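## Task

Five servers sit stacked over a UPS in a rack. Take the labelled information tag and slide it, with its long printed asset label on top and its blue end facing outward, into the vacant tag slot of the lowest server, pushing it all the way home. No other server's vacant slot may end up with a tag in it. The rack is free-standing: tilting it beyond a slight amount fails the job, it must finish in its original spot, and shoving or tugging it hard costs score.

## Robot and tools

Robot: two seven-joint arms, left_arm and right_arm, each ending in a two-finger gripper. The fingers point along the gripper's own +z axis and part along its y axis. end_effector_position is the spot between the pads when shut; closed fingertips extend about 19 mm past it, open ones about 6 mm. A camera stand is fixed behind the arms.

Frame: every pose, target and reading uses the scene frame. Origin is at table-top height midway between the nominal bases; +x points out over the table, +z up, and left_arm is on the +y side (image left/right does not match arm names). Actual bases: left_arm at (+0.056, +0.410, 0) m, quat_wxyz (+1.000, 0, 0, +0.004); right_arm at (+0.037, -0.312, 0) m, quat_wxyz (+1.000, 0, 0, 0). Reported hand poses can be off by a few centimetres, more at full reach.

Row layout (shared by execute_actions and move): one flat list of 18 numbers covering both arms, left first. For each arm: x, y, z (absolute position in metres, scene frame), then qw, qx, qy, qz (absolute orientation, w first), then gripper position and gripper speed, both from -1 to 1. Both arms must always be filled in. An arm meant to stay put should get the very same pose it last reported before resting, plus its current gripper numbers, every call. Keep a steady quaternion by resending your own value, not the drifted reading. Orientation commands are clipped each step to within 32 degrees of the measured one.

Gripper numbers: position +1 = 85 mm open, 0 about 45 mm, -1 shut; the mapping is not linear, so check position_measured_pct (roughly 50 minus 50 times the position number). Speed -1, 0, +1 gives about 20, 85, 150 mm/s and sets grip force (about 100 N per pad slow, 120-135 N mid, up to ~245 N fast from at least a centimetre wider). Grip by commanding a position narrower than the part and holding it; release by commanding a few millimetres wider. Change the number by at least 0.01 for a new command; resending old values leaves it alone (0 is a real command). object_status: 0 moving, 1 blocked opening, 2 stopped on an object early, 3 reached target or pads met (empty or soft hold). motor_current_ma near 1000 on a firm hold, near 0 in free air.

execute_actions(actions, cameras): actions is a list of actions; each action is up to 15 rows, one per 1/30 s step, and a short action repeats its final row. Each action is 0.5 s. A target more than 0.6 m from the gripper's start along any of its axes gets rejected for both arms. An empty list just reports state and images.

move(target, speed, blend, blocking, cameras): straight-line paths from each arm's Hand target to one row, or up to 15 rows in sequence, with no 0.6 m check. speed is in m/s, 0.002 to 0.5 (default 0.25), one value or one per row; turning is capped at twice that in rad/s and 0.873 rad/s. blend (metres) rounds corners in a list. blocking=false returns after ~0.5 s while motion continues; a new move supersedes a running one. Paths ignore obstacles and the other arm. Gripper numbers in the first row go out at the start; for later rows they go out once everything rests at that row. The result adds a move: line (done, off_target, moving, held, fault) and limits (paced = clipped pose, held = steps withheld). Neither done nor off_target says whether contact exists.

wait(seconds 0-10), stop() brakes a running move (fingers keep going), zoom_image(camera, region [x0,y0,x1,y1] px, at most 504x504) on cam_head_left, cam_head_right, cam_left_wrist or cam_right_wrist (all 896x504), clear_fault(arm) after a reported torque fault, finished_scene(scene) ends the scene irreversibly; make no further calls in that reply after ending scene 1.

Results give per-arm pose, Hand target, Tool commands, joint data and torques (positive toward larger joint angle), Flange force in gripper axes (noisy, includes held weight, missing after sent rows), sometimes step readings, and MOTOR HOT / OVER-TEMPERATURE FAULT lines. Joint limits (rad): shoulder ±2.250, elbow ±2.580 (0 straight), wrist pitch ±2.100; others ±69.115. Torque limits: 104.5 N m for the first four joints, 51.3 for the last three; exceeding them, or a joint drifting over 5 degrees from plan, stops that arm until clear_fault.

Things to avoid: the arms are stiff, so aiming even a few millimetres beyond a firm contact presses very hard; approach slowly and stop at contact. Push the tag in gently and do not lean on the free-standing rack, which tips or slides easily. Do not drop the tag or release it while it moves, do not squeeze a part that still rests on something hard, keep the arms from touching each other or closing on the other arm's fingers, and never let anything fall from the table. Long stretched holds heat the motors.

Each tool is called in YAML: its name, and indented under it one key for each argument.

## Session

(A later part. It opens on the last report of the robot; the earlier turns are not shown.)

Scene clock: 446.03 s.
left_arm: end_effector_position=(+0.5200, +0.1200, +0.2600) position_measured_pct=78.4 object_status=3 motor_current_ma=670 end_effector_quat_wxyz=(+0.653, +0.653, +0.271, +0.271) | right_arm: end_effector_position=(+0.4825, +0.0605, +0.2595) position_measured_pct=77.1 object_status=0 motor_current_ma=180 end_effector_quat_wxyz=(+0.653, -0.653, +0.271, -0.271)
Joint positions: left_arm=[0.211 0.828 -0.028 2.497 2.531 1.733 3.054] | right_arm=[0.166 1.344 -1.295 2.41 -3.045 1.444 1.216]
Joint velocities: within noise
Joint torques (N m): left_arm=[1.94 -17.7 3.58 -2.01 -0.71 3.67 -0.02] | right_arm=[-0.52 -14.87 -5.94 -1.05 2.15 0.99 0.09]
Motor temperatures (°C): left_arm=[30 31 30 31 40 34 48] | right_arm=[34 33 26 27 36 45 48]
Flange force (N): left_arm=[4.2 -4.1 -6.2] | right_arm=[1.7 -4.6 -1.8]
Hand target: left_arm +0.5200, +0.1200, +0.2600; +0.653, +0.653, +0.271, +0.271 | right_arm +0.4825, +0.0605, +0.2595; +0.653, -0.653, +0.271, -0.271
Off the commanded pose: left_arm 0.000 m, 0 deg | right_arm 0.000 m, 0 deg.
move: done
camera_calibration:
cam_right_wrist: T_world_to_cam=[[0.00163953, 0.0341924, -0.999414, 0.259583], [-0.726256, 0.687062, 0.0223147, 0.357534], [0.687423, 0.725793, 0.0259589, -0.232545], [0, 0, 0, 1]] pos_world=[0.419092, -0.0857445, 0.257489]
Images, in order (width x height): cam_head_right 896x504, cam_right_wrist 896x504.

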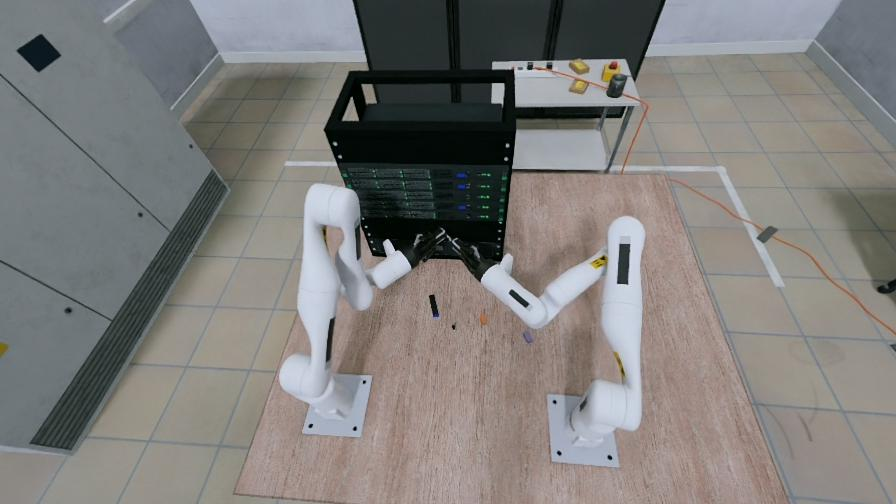

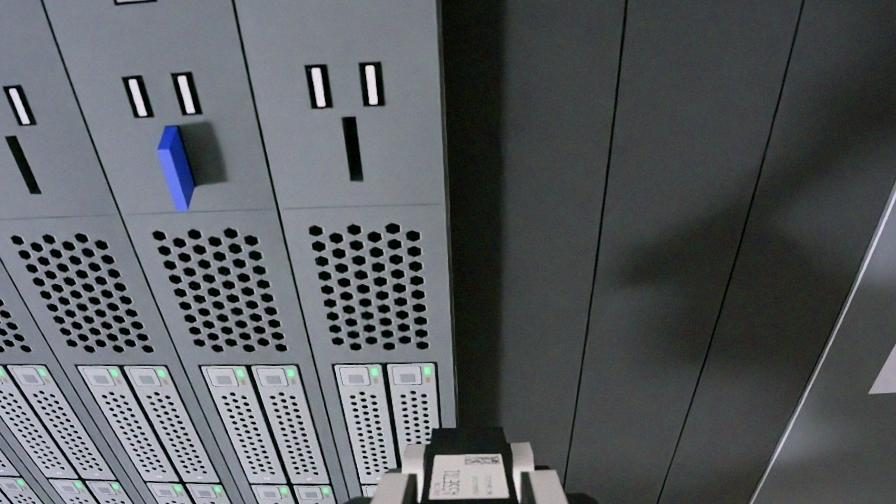

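move:
  target:
    - [0.52,0.12,0.26,0.6533,0.6533,0.2706,0.2706,-0.58,-1,0.4825,0.0605,0.2595,0.6533,-0.6533,0.2706,-0.2706,-0.62,-1]
    - [0.52,0.12,0.26,0.6533,0.6533,0.2706,0.2706,-0.35,-0.5,0.4825,0.0605,0.2595,0.6533,-0.6533,0.2706,-0.2706,-0.62,-1]
    - [0.45,0.19,0.26,0.6533,0.6533,0.2706,0.2706,-0.35,-0.5,0.4825,0.0605,0.2595,0.6533,-0.6533,0.2706,-0.2706,-0.62,-1]
  speed: [0.03,0.03,0.08]
  cameras: ["cam_right_wrist","cam_head_right","cam_left_wrist"]

Scene clock: 460.37 s.
left_arm: end_effector_position=(+0.4511, +0.1902, +0.2599) position_measured_pct=67.5 object_status=3 motor_current_ma=0 end_effector_quat_wxyz=(+0.684, +0.667, +0.205, +0.213) | right_arm: end_effector_position=(+0.4825, +0.0605, +0.2595) position_measured_pct=80.1 object_status=2 motor_current_ma=1000 end_effector_quat_wxyz=(+0.653, -0.653, +0.271, -0.271)
Joint positions: left_arm=[0.127 0.951 -0.536 2.58 1.842 2.1 2.977] | right_arm=[0.166 1.344 -1.295 2.41 -3.045 1.444 1.216]
Joint velocities: within noise
Joint torques (N m): left_arm=[1.13 -15.41 1.3 0.66 -0.25 2.81 -0.16] | right_arm=[-0.48 -15.97 -7.16 -0.91 3.02 1.32 0.09]
Motor temperatures (°C): left_arm=[30 31 30 31 40 34 48] | right_arm=[34 33 26 27 36 45 48]
Flange force (N): left_arm=[-1.2 -0.2 -7.9] | right_arm=[1.8 -1.8 -0.5]
Hand target: left_arm +0.4511, +0.1902, +0.2599; +0.684, +0.667, +0.205, +0.213 | right_arm +0.4825, +0.0605, +0.2595; +0.653, -0.653, +0.271, -0.271
Off the commanded pose: left_arm 0.001 m, 11 deg | right_arm 0.000 m, 0 deg.
joint sent to its limit (left arm) — joint 4 (elbow), upper limit, where the elbow is as bent as it goes; joint 6 (wrist pitch), upper limit. The joint targets are off in orientation, not in position.
move: off_target (left_arm)
camera_calibration:
cam_left_wrist: T_world_to_cam=[[-0.00043376, 0.0203454, 0.999793, -0.259763], [-0.826322, -0.563089, 0.0111002, 0.533268], [0.563198, -0.826146, 0.0170561, 0.0454385], [0, 0, 0, 1]] pos_world=[0.414948, 0.343101, 0.253015]
cam_right_wrist: T_world_to_cam=[[0.00163953, 0.0341924, -0.999414, 0.259583], [-0.726256, 0.687062, 0.0223147, 0.357534], [0.687423, 0.725793, 0.0259589, -0.232545], [0, 0, 0, 1]] pos_world=[0.419092, -0.0857445, 0.257489]
Images, in order (width x height): cam_head_right 896x504, cam_left_wrist 896x504, cam_right_wrist 896x504.

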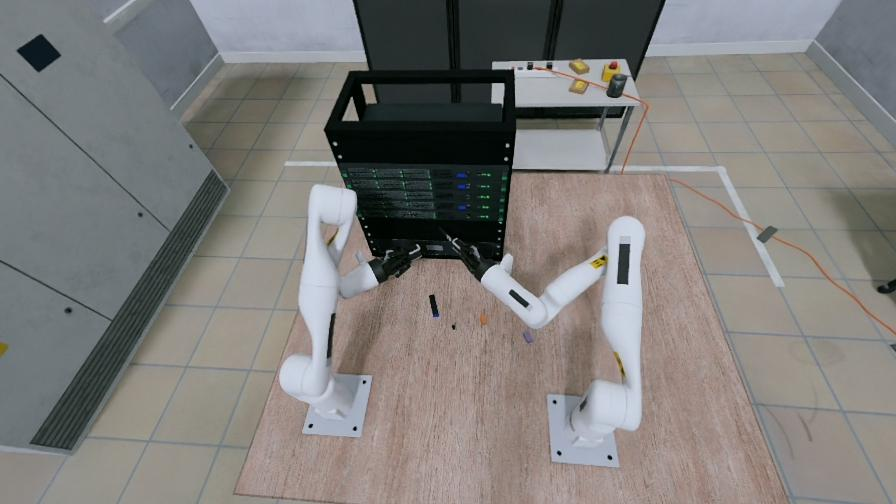

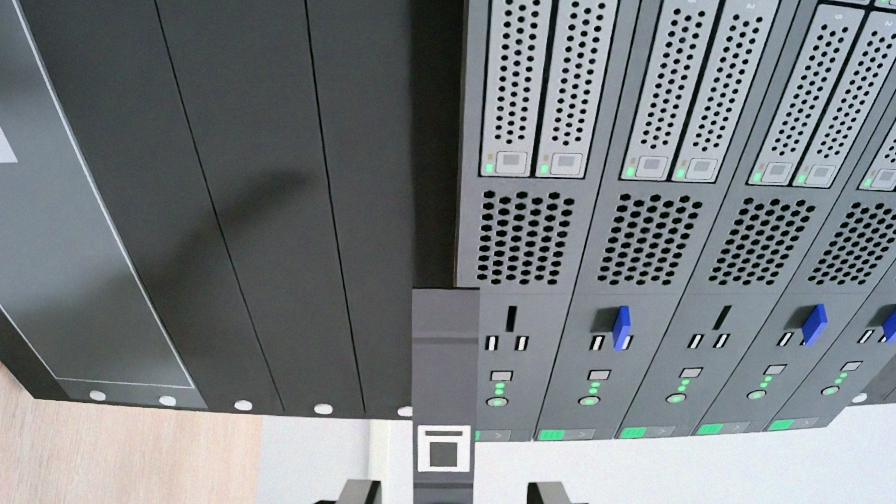

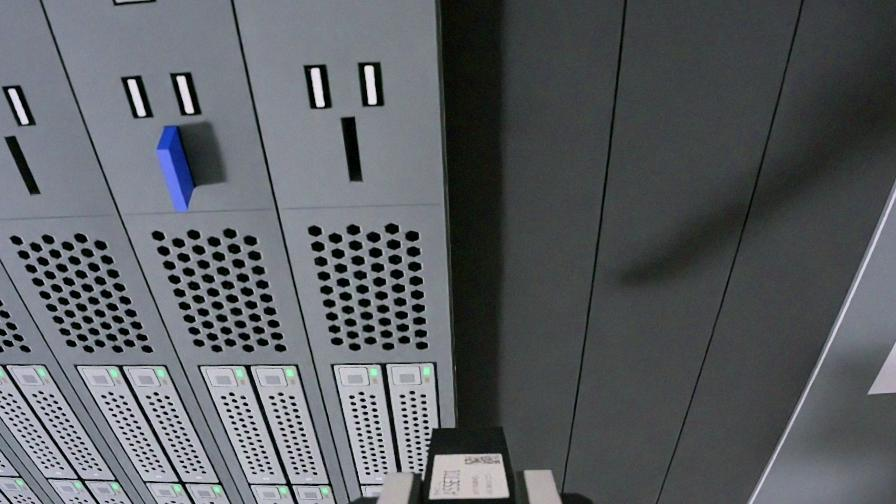

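move:
  target:
    - [0.42,0.25,0.30,0.6533,0.6533,0.2706,0.2706,-0.35,-0.5,0.46,0.01,0.28,0.6533,-0.6533,0.2706,-0.2706,-0.62,-1]
    - [0.40,0.28,0.35,0.5,0.8,0.2,0.25,-0.35,-0.5,0.45,0.03,0.285,0,0.7071,0,0.7071,-0.62,-1]
  speed: [0.1,0.15]

Scene clock: 504.57 s.
left_arm: end_effector_position=(+0.4000, +0.2800, +0.3500) position_measured_pct=67.5 object_status=3 motor_current_ma=0 end_effector_quat_wxyz=(+0.502, +0.803, +0.201, +0.251) | right_arm: end_effector_position=(+0.4500, +0.0300, +0.2850) position_measured_pct=80.1 object_status=2 motor_current_ma=1000 end_effector_quat_wxyz=(+0.000, +0.707, +0.000, +0.707)
Joint positions: left_arm=[0.815 0.571 -1.954 2.469 1.344 1.99 3.559] | right_arm=[-0.767 0.928 -0.834 2.151 -4.285 2.099 2.02]
Joint velocities: within noise
Joint torques (N m): left_arm=[1.11 -8.93 -1.58 -6.03 1.62 2.11 -0.15] | right_arm=[-0.45 -18.24 -1.98 -2.61 1.28 2.98 0.06]
Motor temperatures (°C): left_arm=[30 31 30 31 40 34 48] | right_arm=[34 33 26 27 36 45 48]
Flange force (N): left_arm=[-3.8 0.6 -2.5] | right_arm=[-0.1 1.2 -0.1]
Hand target: left_arm +0.4000, +0.2800, +0.3500; +0.502, +0.803, +0.201, +0.251 | right_arm +0.4500, +0.0300, +0.2850; +0.000, +0.707, +0.000, +0.707
Off the commanded pose: left_arm 0.000 m, 0 deg | right_arm 0.000 m, 0 deg.
joint sent to its limit (right arm) — joint 6 (wrist pitch), upper limit. The joint targets still meet the commanded pose.
move: done
camera_calibration:
cam_left_wrist: T_world_to_cam=[[0.0865814, -0.412991, 0.90661, -0.232551], [-0.793448, -0.578896, -0.187932, 0.601549], [0.602448, -0.703077, -0.377809, 0.234964], [0, 0, 0, 1]] pos_world=[0.355879, 0.417391, 0.412655]
cam_right_wrist: T_world_to_cam=[[0.0253372, -0.999412, -0.0231187, 0.0282699], [-0.0276984, 0.0224154, -0.999365, 0.351036], [0.999295, 0.0259614, -0.0271142, -0.292909], [0, 0, 0, 1]] pos_world=[0.301709, 0.027989, 0.343525]

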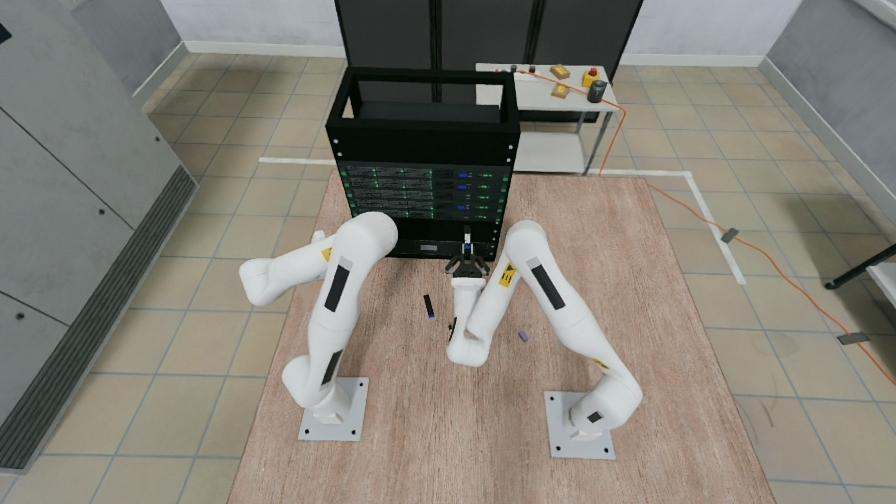

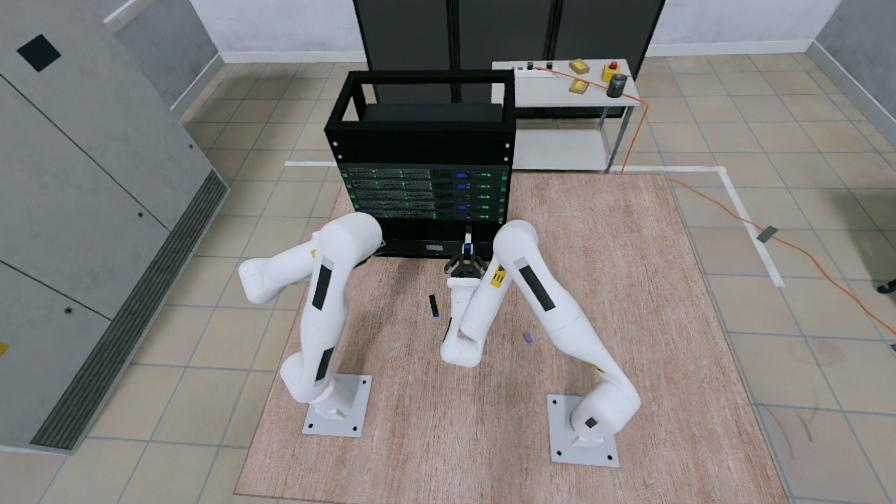

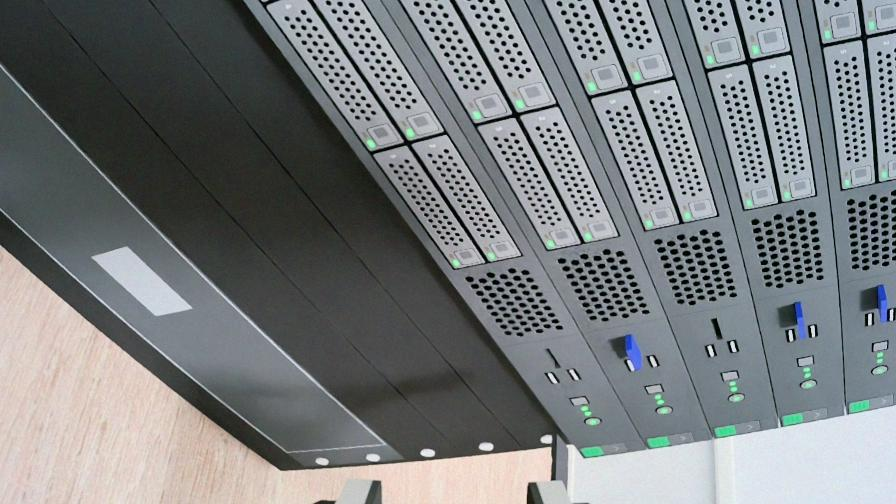

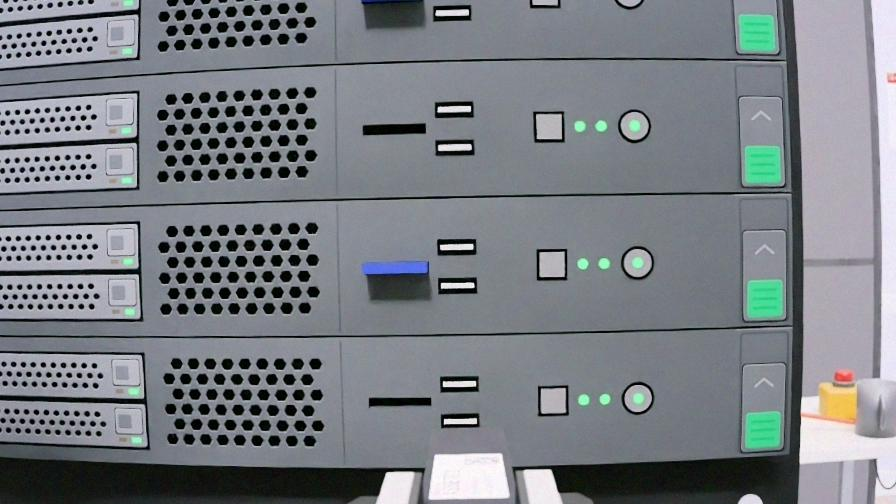

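zoom_image:
  camera: "cam_right_wrist"
  region: [300, 320, 600, 504]

zoom_image:
  camera: "cam_right_wrist"
  region: [0, 170, 504, 504]

Scaled by 1.680 from the camera's 896x504 image, which has a finer 1280x720 frame.

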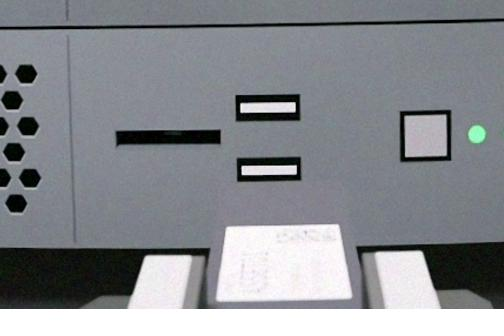

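Scaled by 1.000.

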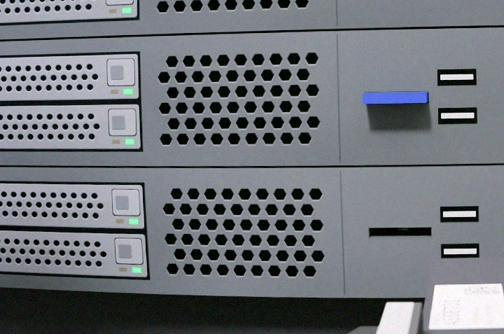

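move:
  target:
    - [0.40,0.28,0.35,0.5,0.8,0.2,0.25,-0.35,-0.5,0.465,0.0517,0.2885,0,0.7071,0,0.7071,-0.62,-1]
  speed: [0.08]
  cameras: ["cam_right_wrist"]

zoom_image:
  camera: "cam_right_wrist"
  region: [350, 330, 590, 504]

Scene clock: 538.93 s.
left_arm: end_effector_position=(+0.4000, +0.2800, +0.3500) position_measured_pct=67.5 object_status=3 motor_current_ma=0 end_effector_quat_wxyz=(+0.502, +0.803, +0.201, +0.251) | right_arm: end_effector_position=(+0.4650, +0.0517, +0.2885) position_measured_pct=80.1 object_status=2 motor_current_ma=1000 end_effector_quat_wxyz=(+0.000, +0.707, +0.000, +0.707)
Joint positions: left_arm=[0.815 0.571 -1.954 2.469 1.344 1.99 3.559] | right_arm=[-0.765 0.927 -0.814 2.068 -4.236 2.045 2.098]
Joint velocities: within noise
Joint torques (N m): left_arm=[1.05 -8.96 -1.54 -6.04 1.6 2.11 -0.2] | right_arm=[-0.44 -18.93 -2.02 -3.13 1.55 2.91 0.04]
Motor temperatures (°C): left_arm=[30 31 30 31 40 34 47] | right_arm=[34 33 26 27 36 45 48]
Flange force (N): left_arm=[-4.1 1.5 -2.3] | right_arm=[0.1 1.0 0.0]
Hand target: left_arm +0.4000, +0.2800, +0.3500; +0.502, +0.803, +0.201, +0.251 | right_arm +0.4650, +0.0517, +0.2885; +0.000, +0.707, +0.000, +0.707
Off the commanded pose: left_arm 0.000 m, 0 deg | right_arm 0.000 m, 0 deg.
move: done
camera_calibration:
cam_right_wrist: T_world_to_cam=[[0.025339, -0.999414, -0.0230188, 0.0496232], [-0.027696, 0.0223155, -0.999367, 0.354468], [0.999295, 0.0259605, -0.0271143, -0.308367], [0, 0, 0, 1]] pos_world=[0.316709, 0.0496893, 0.347025]
Images, in order (width x height): cam_right_wrist 896x504.

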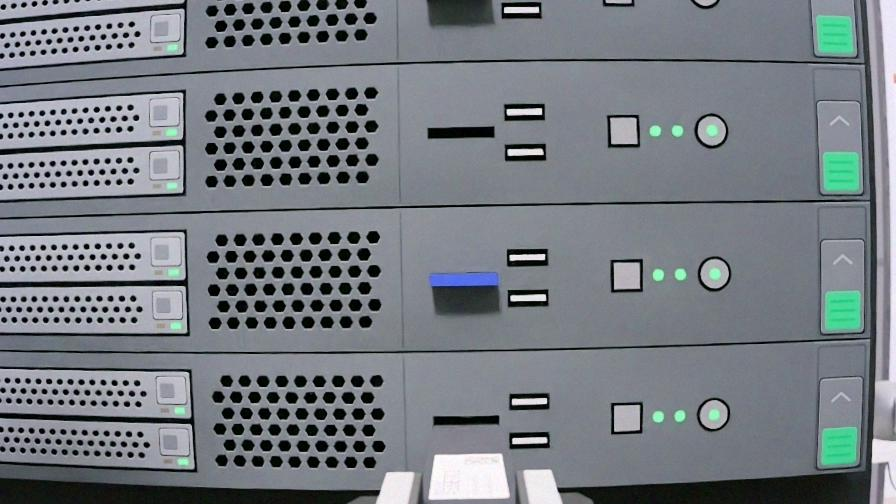

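Scaled by 2.100 from the camera's 896x504 image, which has a finer 1280x720 frame.

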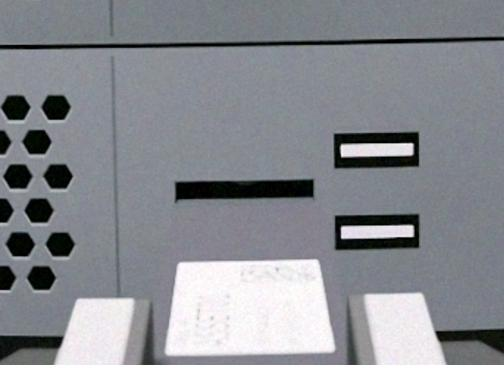

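move:
  target:
    - [0.40,0.28,0.35,0.5,0.8,0.2,0.25,-0.35,-0.5,0.479,0.052,0.2890,0,0.7071,0,0.7071,-0.62,-1]
  speed: [0.03]
  cameras: ["cam_right_wrist"]

zoom_image:
  camera: "cam_right_wrist"
  region: [390, 380, 540, 504]

Scene clock: 556.27 s.
left_arm: end_effector_position=(+0.4000, +0.2800, +0.3500) position_measured_pct=67.5 object_status=3 motor_current_ma=0 end_effector_quat_wxyz=(+0.502, +0.803, +0.201, +0.251) | right_arm: end_effector_position=(+0.4790, +0.0520, +0.2890) position_measured_pct=80.1 object_status=2 motor_current_ma=1000 end_effector_quat_wxyz=(+0.000, +0.707, +0.000, +0.707)
Joint positions: left_arm=[0.815 0.571 -1.954 2.469 1.344 1.99 3.559] | right_arm=[-0.741 0.923 -0.8 2.052 -4.204 2.012 2.119]
Joint velocities: within noise
Joint torques (N m): left_arm=[1.11 -8.97 -1.61 -6.04 1.59 2.11 -0.16] | right_arm=[-0.47 -19.14 -2.13 -3.37 1.6 2.82 0.06]
Motor temperatures (°C): left_arm=[30 31 30 31 40 34 47] | right_arm=[34 33 26 27 36 44 48]
Flange force (N): left_arm=[-3.6 0.6 -2.2] | right_arm=[-0.1 1.2 0.0]
Hand target: left_arm +0.4000, +0.2800, +0.3500; +0.502, +0.803, +0.201, +0.251 | right_arm +0.4790, +0.0520, +0.2890; +0.000, +0.707, +0.000, +0.707
Off the commanded pose: left_arm 0.000 m, 0 deg | right_arm 0.000 m, 0 deg.
move: done
camera_calibration:
cam_right_wrist: T_world_to_cam=[[0.025339, -0.999414, -0.0230188, 0.0495798], [-0.027696, 0.0223155, -0.999367, 0.355349], [0.999295, 0.0259605, -0.0271143, -0.322351], [0, 0, 0, 1]] pos_world=[0.330709, 0.0499893, 0.347525]
Images, in order (width x height): cam_right_wrist 896x504.

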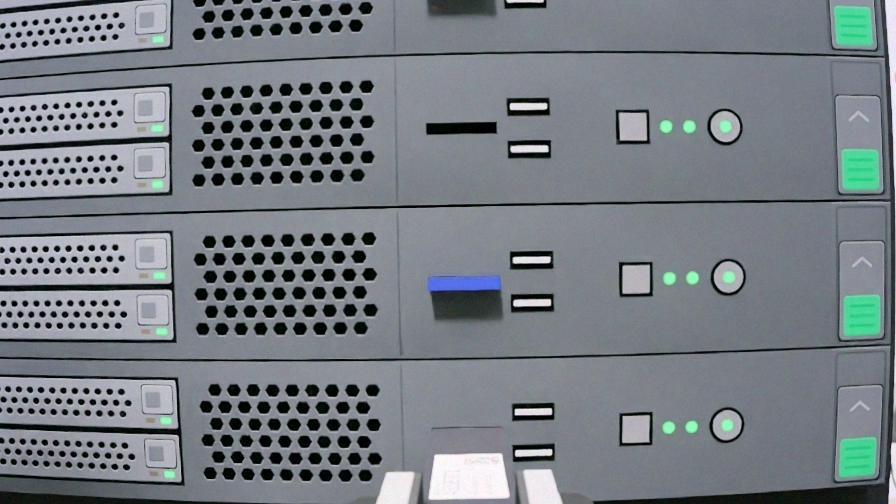

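Scaled by 3.360 from the camera's 896x504 image, which has a finer 1280x720 frame.

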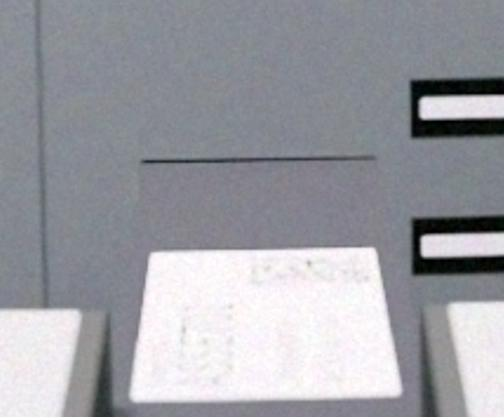

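move:
  target:
    - [0.40,0.28,0.35,0.5,0.8,0.2,0.25,-0.35,-0.5,0.482,0.052,0.2881,0,0.7071,0,0.7071,-0.62,-1]
  speed: [0.02]
  cameras: ["cam_right_wrist"]

zoom_image:
  camera: "cam_right_wrist"
  region: [410, 400, 530, 480]

Scene clock: 577.07 s.
left_arm: end_effector_position=(+0.4000, +0.2800, +0.3500) position_measured_pct=67.5 object_status=3 motor_current_ma=0 end_effector_quat_wxyz=(+0.502, +0.803, +0.201, +0.251) | right_arm: end_effector_position=(+0.4820, +0.0520, +0.2881) position_measured_pct=80.1 object_status=2 motor_current_ma=1000 end_effector_quat_wxyz=(+0.000, +0.707, +0.000, +0.707)
Joint positions: left_arm=[0.815 0.571 -1.954 2.469 1.344 1.99 3.559] | right_arm=[-0.737 0.924 -0.796 2.049 -4.197 2.006 2.121]
Joint velocities: within noise
Joint torques (N m): left_arm=[1.12 -8.96 -1.53 -6.04 1.59 2.13 -0.14] | right_arm=[-0.49 -19.19 -2.11 -3.47 1.66 2.81 0.11]
Motor temperatures (°C): left_arm=[30 31 30 31 40 34 47] | right_arm=[34 33 26 27 36 44 48]
Flange force (N): left_arm=[-3.9 0.8 -2.5] | right_arm=[-0.1 1.5 -0.3]
Hand target: left_arm +0.4000, +0.2800, +0.3500; +0.502, +0.803, +0.201, +0.251 | right_arm +0.4820, +0.0520, +0.2881; +0.000, +0.707, +0.000, +0.707
Off the commanded pose: left_arm 0.000 m, 0 deg | right_arm 0.000 m, 0 deg.
move: done
camera_calibration:
cam_right_wrist: T_world_to_cam=[[0.025339, -0.999414, -0.0230188, 0.049483], [-0.027696, 0.0223155, -0.999367, 0.354533], [0.999295, 0.0259605, -0.0271143, -0.325373], [0, 0, 0, 1]] pos_world=[0.333709, 0.0499893, 0.346625]
Images, in order (width x height): cam_right_wrist 896x504.

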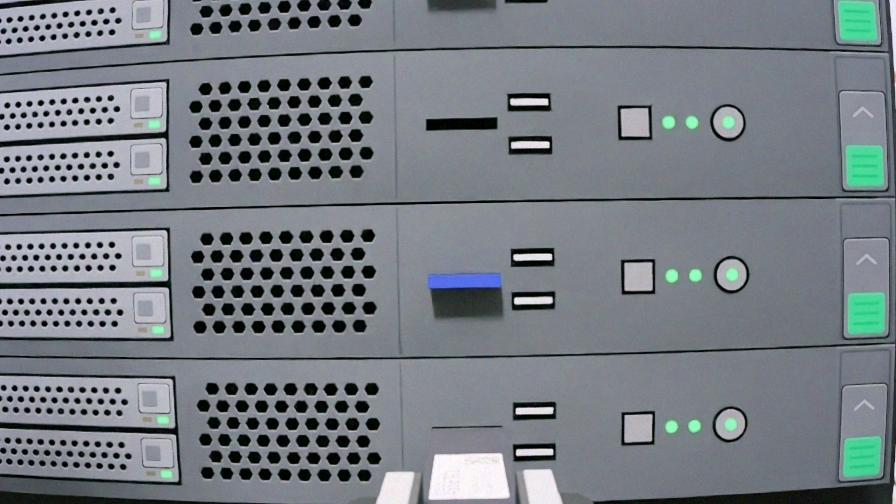

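Scaled by 4.200 from the camera's 896x504 image, which has a finer 1280x720 frame.

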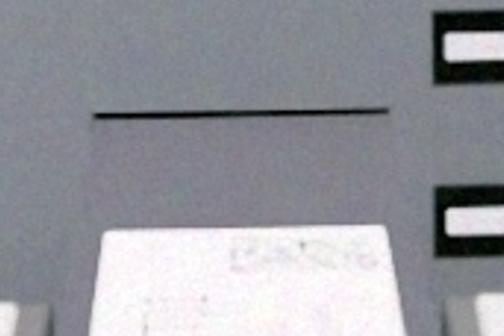

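move:
  target:
    - [0.40,0.28,0.35,0.5,0.8,0.2,0.25,-0.35,-0.5,0.485,0.052,0.2879,0,0.7071,0,0.7071,-0.62,-1]
  speed: [0.01]
  cameras: ["cam_right_wrist"]

zoom_image:
  camera: "cam_right_wrist"
  region: [410, 400, 530, 480]

Scene clock: 587.80 s.
left_arm: end_effector_position=(+0.4000, +0.2800, +0.3500) position_measured_pct=67.5 object_status=3 motor_current_ma=0 end_effector_quat_wxyz=(+0.502, +0.803, +0.201, +0.251) | right_arm: end_effector_position=(+0.4850, +0.0520, +0.2879) position_measured_pct=80.1 object_status=2 motor_current_ma=1000 end_effector_quat_wxyz=(+0.000, +0.707, +0.000, +0.707)
Joint positions: left_arm=[0.815 0.571 -1.954 2.469 1.344 1.99 3.559] | right_arm=[-0.732 0.924 -0.792 2.046 -4.19 1.999 2.124]
Joint velocities: within noise
Joint torques (N m): left_arm=[1.1 -8.96 -1.54 -6.05 1.59 2.13 -0.17] | right_arm=[-0.44 -19.28 -2.07 -3.48 1.66 2.88 0.11]
Motor temperatures (°C): left_arm=[30 31 30 31 40 34 47] | right_arm=[34 33 26 27 36 44 48]
Flange force (N): left_arm=[-4.0 1.1 -2.3] | right_arm=[-0.1 1.3 -0.2]
Hand target: left_arm +0.4000, +0.2800, +0.3500; +0.502, +0.803, +0.201, +0.251 | right_arm +0.4850, +0.0520, +0.2879; +0.000, +0.707, +0.000, +0.707
Off the commanded pose: left_arm 0.000 m, 0 deg | right_arm 0.000 m, 0 deg.
move: done
camera_calibration:
cam_right_wrist: T_world_to_cam=[[0.025339, -0.999414, -0.0230188, 0.0494024], [-0.027696, 0.0223155, -0.999367, 0.354416], [0.999295, 0.0259605, -0.0271143, -0.328377], [0, 0, 0, 1]] pos_world=[0.336709, 0.0499893, 0.346425]
Images, in order (width x height): cam_right_wrist 896x504.

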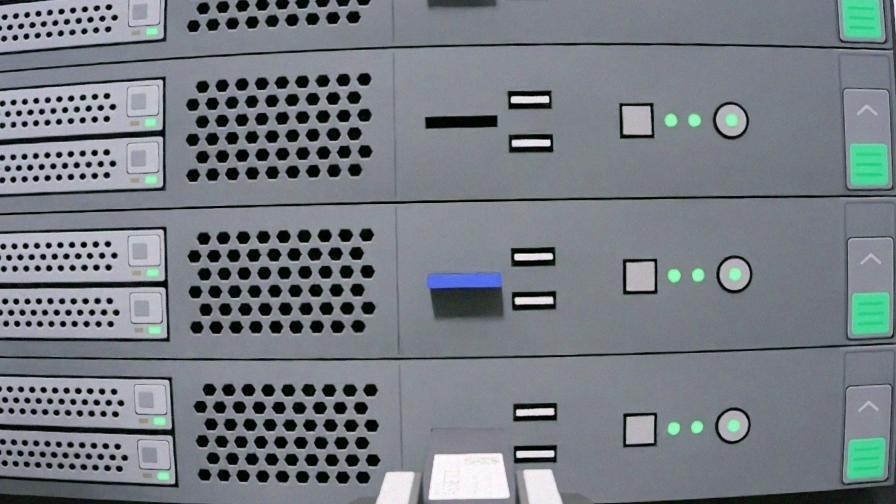

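Scaled by 4.200 from the camera's 896x504 image, which has a finer 1280x720 frame.

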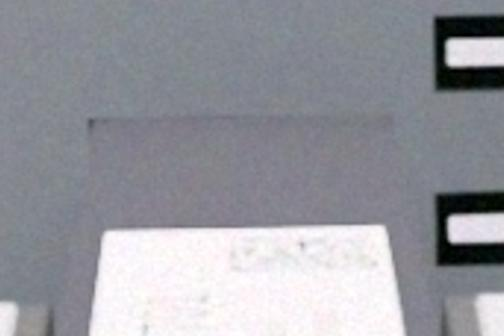

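move:
  target:
    - [0.40,0.28,0.35,0.5,0.8,0.2,0.25,-0.35,-0.5,0.488,0.052,0.2877,0,0.7071,0,0.7071,-0.62,-1]
  speed: [0.01]
  cameras: ["cam_right_wrist"]

zoom_image:
  camera: "cam_right_wrist"
  region: [410, 400, 530, 480]

Scene clock: 601.40 s.
left_arm: end_effector_position=(+0.4000, +0.2800, +0.3500) position_measured_pct=67.5 object_status=3 motor_current_ma=0 end_effector_quat_wxyz=(+0.502, +0.803, +0.201, +0.251) | right_arm: end_effector_position=(+0.4880, +0.0520, +0.2877) position_measured_pct=80.1 object_status=2 motor_current_ma=1000 end_effector_quat_wxyz=(+0.000, +0.707, +0.000, +0.707)
Joint positions: left_arm=[0.815 0.571 -1.954 2.469 1.344 1.99 3.559] | right_arm=[-0.727 0.924 -0.789 2.042 -4.183 1.992 2.128]
Joint velocities: within noise
Joint torques (N m): left_arm=[1.11 -8.96 -1.56 -6.04 1.6 2.13 -0.17] | right_arm=[-0.42 -19.38 -2.12 -3.49 1.66 2.83 0.08]
Motor temperatures (°C): left_arm=[30 30 30 31 40 34 47] | right_arm=[34 33 26 27 36 44 48]
Flange force (N): left_arm=[-3.9 0.9 -2.4] | right_arm=[-0.3 1.1 -0.1]
Hand target: left_arm +0.4000, +0.2800, +0.3500; +0.502, +0.803, +0.201, +0.251 | right_arm +0.4880, +0.0520, +0.2877; +0.000, +0.707, +0.000, +0.707
Off the commanded pose: left_arm 0.000 m, 0 deg | right_arm 0.000 m, 0 deg.
move: done
camera_calibration:
cam_right_wrist: T_world_to_cam=[[0.025339, -0.999414, -0.0230188, 0.0493218], [-0.027696, 0.0223155, -0.999367, 0.354299], [0.999295, 0.0259605, -0.0271143, -0.33138], [0, 0, 0, 1]] pos_world=[0.339709, 0.0499893, 0.346225]
Images, in order (width x height): cam_right_wrist 896x504.

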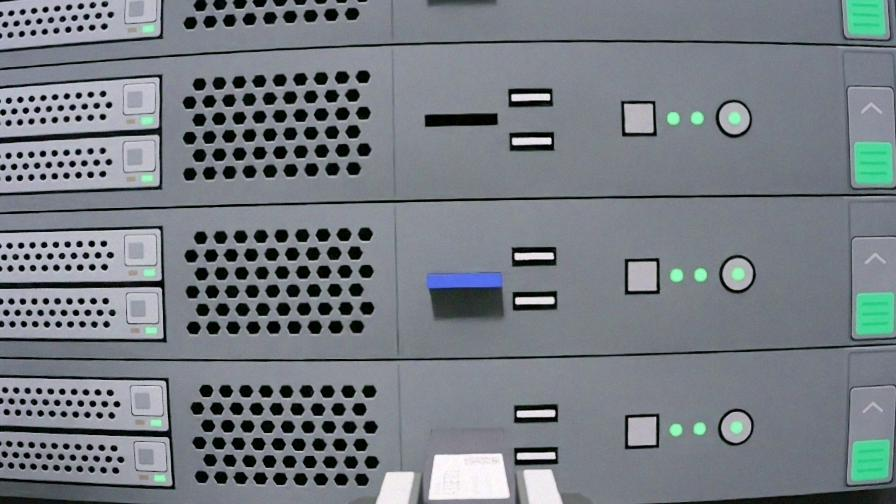

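Scaled by 4.200 from the camera's 896x504 image, which has a finer 1280x720 frame.

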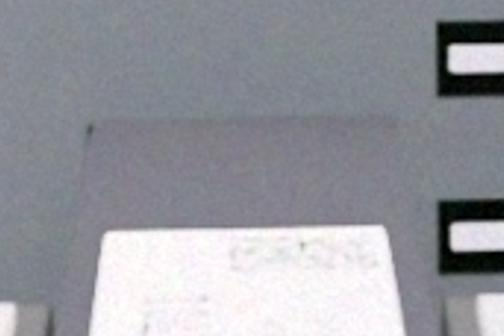

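move:
  target:
    - [0.40,0.28,0.35,0.5,0.8,0.2,0.25,-0.35,-0.5,0.491,0.052,0.2875,0,0.7071,0,0.7071,-0.62,-1]
  speed: [0.01]
  cameras: ["cam_right_wrist"]

zoom_image:
  camera: "cam_right_wrist"
  region: [410, 400, 530, 480]

Scene clock: 610.97 s.
left_arm: end_effector_position=(+0.4000, +0.2800, +0.3500) position_measured_pct=67.5 object_status=3 motor_current_ma=0 end_effector_quat_wxyz=(+0.502, +0.803, +0.201, +0.251) | right_arm: end_effector_position=(+0.4910, +0.0520, +0.2875) position_measured_pct=80.1 object_status=2 motor_current_ma=1000 end_effector_quat_wxyz=(+0.000, +0.707, +0.000, +0.707)
Joint positions: left_arm=[0.815 0.571 -1.954 2.469 1.344 1.99 3.559] | right_arm=[-0.722 0.924 -0.786 2.039 -4.177 1.985 2.131]
Joint velocities: within noise
Joint torques (N m): left_arm=[1.09 -8.95 -1.57 -6.07 1.62 2.13 -0.19] | right_arm=[11.25 -19.38 4.79 -7.97 1.63 2.86 0.07]
Motor temperatures (°C): left_arm=[30 30 30 31 40 34 47] | right_arm=[34 33 26 27 36 44 48]
Flange force (N): left_arm=[-4.0 1.0 -2.4] | right_arm=[-0.5 0.1 -31.5]
Hand target: left_arm +0.4000, +0.2800, +0.3500; +0.502, +0.803, +0.201, +0.251 | right_arm +0.4910, +0.0520, +0.2875; +0.000, +0.707, +0.000, +0.707
Off the commanded pose: left_arm 0.000 m, 0 deg | right_arm 0.000 m, 0 deg.
move: done
camera_calibration:
cam_right_wrist: T_world_to_cam=[[0.0254371, -0.999409, -0.0231205, 0.0492422], [-0.0277006, 0.0224144, -0.999365, 0.354178], [0.999293, 0.0260614, -0.0271141, -0.334388], [0, 0, 0, 1]] pos_world=[0.342709, 0.049989, 0.346025]
Images, in order (width x height): cam_right_wrist 896x504.

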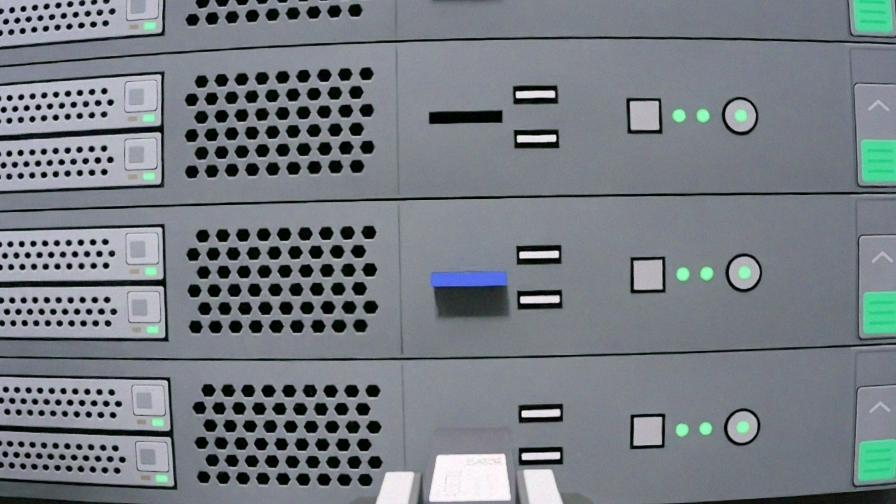

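Scaled by 4.200 from the camera's 896x504 image, which has a finer 1280x720 frame.

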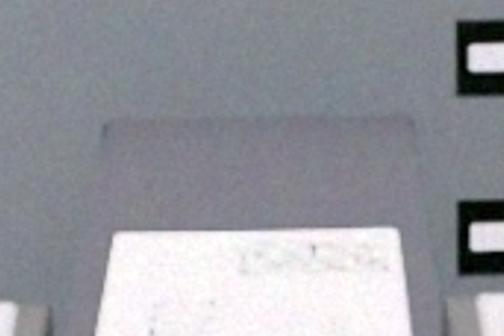

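move:
  target:
    - [0.40,0.28,0.35,0.5,0.8,0.2,0.25,-0.35,-0.5,0.488,0.052,0.2877,0,0.7071,0,0.7071,-0.62,-1]
  speed: [0.01]
  cameras: ["cam_right_wrist"]

zoom_image:
  camera: "cam_right_wrist"
  region: [410, 400, 530, 480]

Scene clock: 627.07 s.
left_arm: end_effector_position=(+0.4000, +0.2800, +0.3500) position_measured_pct=67.5 object_status=3 motor_current_ma=0 end_effector_quat_wxyz=(+0.502, +0.803, +0.201, +0.251) | right_arm: end_effector_position=(+0.4880, +0.0520, +0.2877) position_measured_pct=80.1 object_status=2 motor_current_ma=1000 end_effector_quat_wxyz=(+0.000, +0.707, +0.000, +0.707)
Joint positions: left_arm=[0.815 0.571 -1.954 2.469 1.344 1.99 3.559] | right_arm=[-0.727 0.924 -0.789 2.042 -4.183 1.992 2.128]
Joint velocities: within noise
Joint torques (N m): left_arm=[1.12 -8.97 -1.51 -6.08 1.58 2.13 -0.16] | right_arm=[-0.42 -19.33 -2.14 -3.54 1.66 2.83 0.04]
Motor temperatures (°C): left_arm=[30 30 30 31 40 34 47] | right_arm=[34 33 26 27 36 44 48]
Flange force (N): left_arm=[-4.1 1.0 -2.4] | right_arm=[-0.1 1.2 -0.2]
Hand target: left_arm +0.4000, +0.2800, +0.3500; +0.502, +0.803, +0.201, +0.251 | right_arm +0.4880, +0.0520, +0.2877; +0.000, +0.707, +0.000, +0.707
Off the commanded pose: left_arm 0.000 m, 0 deg | right_arm 0.000 m, 0 deg.
move: done
camera_calibration:
cam_right_wrist: T_world_to_cam=[[0.025339, -0.999414, -0.0230188, 0.0493218], [-0.027696, 0.0223155, -0.999367, 0.354299], [0.999295, 0.0259605, -0.0271143, -0.33138], [0, 0, 0, 1]] pos_world=[0.339709, 0.0499893, 0.346225]
Images, in order (width x height): cam_right_wrist 896x504.

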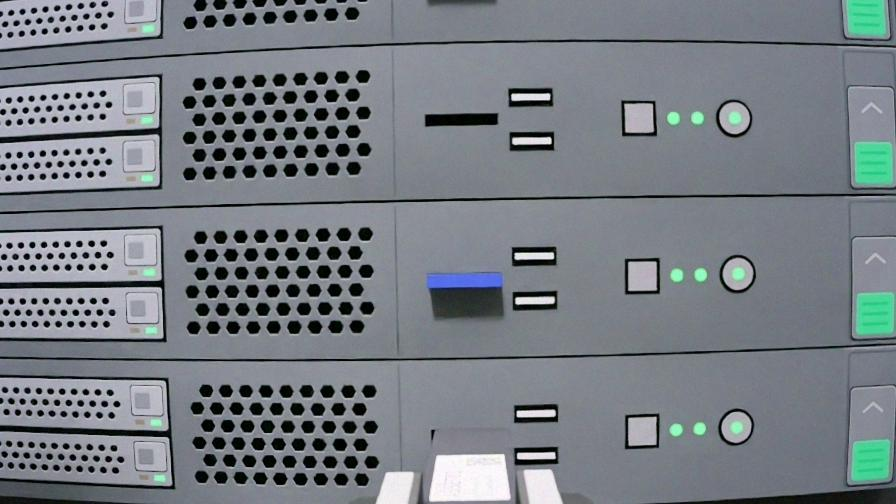

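Scaled by 4.200 from the camera's 896x504 image, which has a finer 1280x720 frame.

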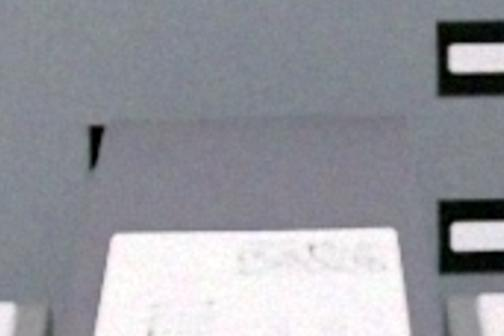

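move:
  target:
    - [0.40,0.28,0.35,0.5,0.8,0.2,0.25,-0.35,-0.5,0.488,0.052,0.2871,-0.0035,0.7071,0.0035,0.7071,-0.62,-1]
  speed: [0.01]
  cameras: ["cam_right_wrist"]

zoom_image:
  camera: "cam_right_wrist"
  region: [410, 400, 530, 480]

Scene clock: 640.63 s.
left_arm: end_effector_position=(+0.4000, +0.2800, +0.3500) position_measured_pct=67.5 object_status=3 motor_current_ma=0 end_effector_quat_wxyz=(+0.502, +0.803, +0.201, +0.251) | right_arm: end_effector_position=(+0.4880, +0.0520, +0.2871) position_measured_pct=80.1 object_status=2 motor_current_ma=1000 end_effector_quat_wxyz=(-0.004, +0.707, +0.004, +0.707)
Joint positions: left_arm=[0.815 0.571 -1.954 2.469 1.344 1.99 3.559] | right_arm=[-0.723 0.923 -0.788 2.052 -4.175 1.989 2.124]
Joint velocities: within noise
Joint torques (N m): left_arm=[1.11 -8.91 -1.52 -6.03 1.63 2.11 -0.17] | right_arm=[-0.44 -19.27 -2.11 -3.41 1.64 2.86 0.1]
Motor temperatures (°C): left_arm=[30 30 30 31 40 34 47] | right_arm=[34 33 26 27 36 44 48]
Flange force (N): left_arm=[-4.0 1.0 -2.7] | right_arm=[-0.1 1.0 0.0]
Hand target: left_arm +0.4000, +0.2800, +0.3500; +0.502, +0.803, +0.201, +0.251 | right_arm +0.4880, +0.0520, +0.2871; -0.004, +0.707, +0.004, +0.707
Off the commanded pose: left_arm 0.000 m, 0 deg | right_arm 0.000 m, 0 deg.
move: done
camera_calibration:
cam_right_wrist: T_world_to_cam=[[0.0353333, -0.999109, -0.0231025, 0.0444233], [-0.027919, 0.0221211, -0.999365, 0.353818], [0.998986, 0.0359559, -0.0271125, -0.331748], [0, 0, 0, 1]] pos_world=[0.33972, 0.0484852, 0.345625]
Images, in order (width x height): cam_right_wrist 896x504.

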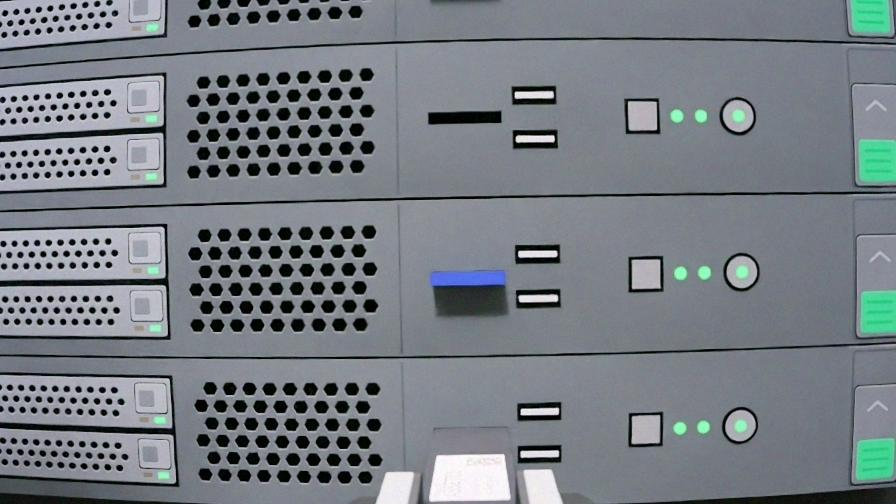

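Scaled by 4.200 from the camera's 896x504 image, which has a finer 1280x720 frame.

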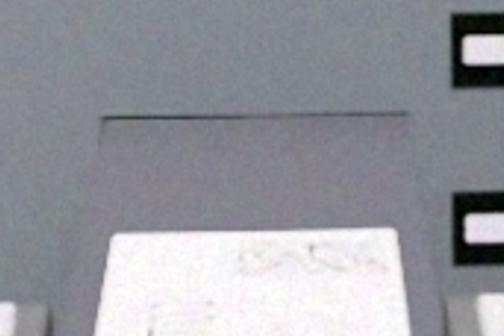

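move:
  target:
    - [0.40,0.28,0.35,0.5,0.8,0.2,0.25,-0.35,-0.5,0.488,0.0522,0.2867,-0.0035,0.7071,0.0035,0.7071,-0.62,-1]
    - [0.40,0.28,0.35,0.5,0.8,0.2,0.25,-0.35,-0.5,0.4905,0.0522,0.2867,-0.0035,0.7071,0.0035,0.7071,-0.62,-1]
  speed: [0.01,0.005]
  cameras: ["cam_right_wrist"]

zoom_image:
  camera: "cam_right_wrist"
  region: [410, 400, 530, 480]

Scene clock: 652.37 s.
left_arm: end_effector_position=(+0.4000, +0.2800, +0.3500) position_measured_pct=67.5 object_status=3 motor_current_ma=0 end_effector_quat_wxyz=(+0.502, +0.803, +0.201, +0.251) | right_arm: end_effector_position=(+0.4905, +0.0522, +0.2867) position_measured_pct=80.1 object_status=2 motor_current_ma=1000 end_effector_quat_wxyz=(-0.004, +0.707, +0.003, +0.707)
Joint positions: left_arm=[0.815 0.571 -1.954 2.469 1.344 1.99 3.559] | right_arm=[-0.72 0.924 -0.785 2.048 -4.169 1.983 2.127]
Joint velocities: within noise
Joint torques (N m): left_arm=[1.12 -8.92 -1.58 -6.07 1.61 2.14 -0.15] | right_arm=[-0.44 -19.35 -2 -3.48 1.67 2.85 0.06]
Motor temperatures (°C): left_arm=[30 30 30 31 40 34 47] | right_arm=[34 33 26 27 36 44 48]
Flange force (N): left_arm=[-3.9 0.4 -2.5] | right_arm=[0.0 1.0 -0.2]
Hand target: left_arm +0.4000, +0.2800, +0.3500; +0.502, +0.803, +0.201, +0.251 | right_arm +0.4905, +0.0522, +0.2867; -0.004, +0.707, +0.003, +0.707
Off the commanded pose: left_arm 0.000 m, 0 deg | right_arm 0.000 m, 0 deg.
move: done
camera_calibration:
cam_right_wrist: T_world_to_cam=[[0.0352335, -0.999112, -0.0231008, 0.0445593], [-0.0279168, 0.0221221, -0.999365, 0.353482], [0.998989, 0.035856, -0.0271126, -0.33426], [0, 0, 0, 1]] pos_world=[0.34222, 0.0486852, 0.345225]
Images, in order (width x height): cam_right_wrist 896x504.

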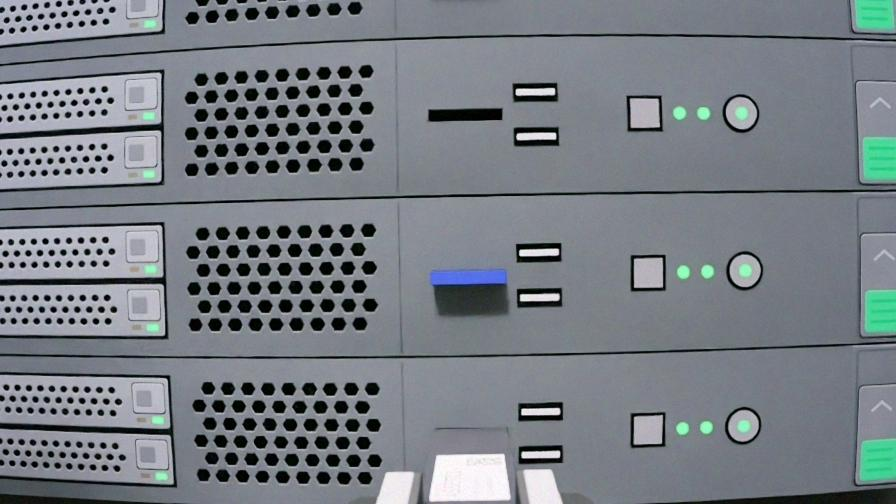

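Scaled by 4.200 from the camera's 896x504 image, which has a finer 1280x720 frame.

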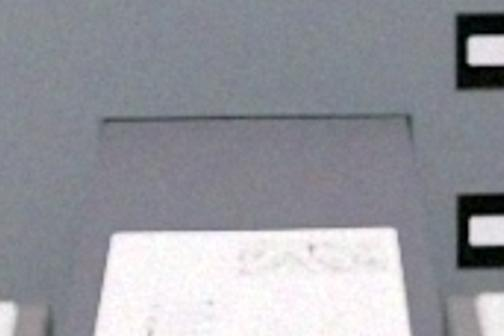

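move:
  target:
    - [0.40,0.28,0.35,0.5,0.8,0.2,0.25,-0.35,-0.5,0.4925,0.0521,0.2867,-0.0035,0.7071,0.0035,0.7071,-0.62,-1]
  speed: [0.005]
  cameras: ["cam_right_wrist"]

zoom_image:
  camera: "cam_right_wrist"
  region: [410, 400, 530, 480]

Scene clock: 661.10 s.
left_arm: end_effector_position=(+0.4000, +0.2800, +0.3500) position_measured_pct=67.5 object_status=3 motor_current_ma=0 end_effector_quat_wxyz=(+0.502, +0.803, +0.201, +0.251) | right_arm: end_effector_position=(+0.4925, +0.0521, +0.2867) position_measured_pct=80.1 object_status=2 motor_current_ma=1000 end_effector_quat_wxyz=(-0.004, +0.707, +0.004, +0.707)
Joint positions: left_arm=[0.815 0.571 -1.954 2.469 1.344 1.99 3.559] | right_arm=[-0.716 0.924 -0.783 2.046 -4.165 1.978 2.129]
Joint velocities: within noise
Joint torques (N m): left_arm=[1.06 -8.93 -1.55 -6.09 1.59 2.13 -0.17] | right_arm=[-0.43 -19.35 -2.03 -3.48 1.64 2.84 0.05]
Motor temperatures (°C): left_arm=[30 30 30 31 40 34 47] | right_arm=[34 33 26 27 36 44 48]
Flange force (N): left_arm=[-4.2 1.1 -2.4] | right_arm=[0.0 0.9 0.0]
Hand target: left_arm +0.4000, +0.2800, +0.3500; +0.502, +0.803, +0.201, +0.251 | right_arm +0.4925, +0.0521, +0.2867; -0.004, +0.707, +0.004, +0.707
Off the commanded pose: left_arm 0.000 m, 0 deg | right_arm 0.000 m, 0 deg.
move: done
camera_calibration:
cam_right_wrist: T_world_to_cam=[[0.0352354, -0.999114, -0.0230009, 0.0443543], [-0.0279134, 0.0220223, -0.999368, 0.353545], [0.998989, 0.0358551, -0.0271127, -0.336254], [0, 0, 0, 1]] pos_world=[0.34422, 0.0485855, 0.345225]
Images, in order (width x height): cam_right_wrist 896x504.

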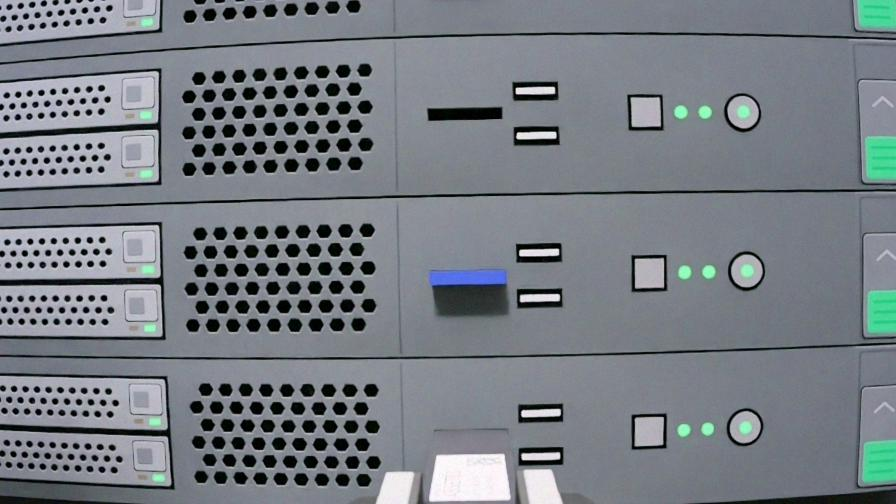

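Scaled by 4.200 from the camera's 896x504 image, which has a finer 1280x720 frame.

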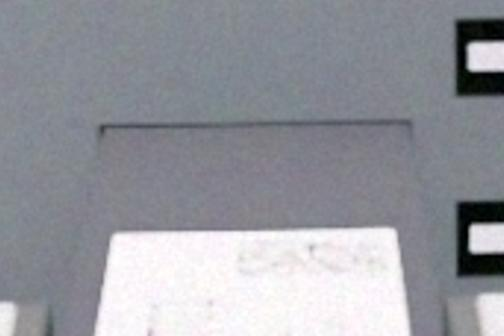

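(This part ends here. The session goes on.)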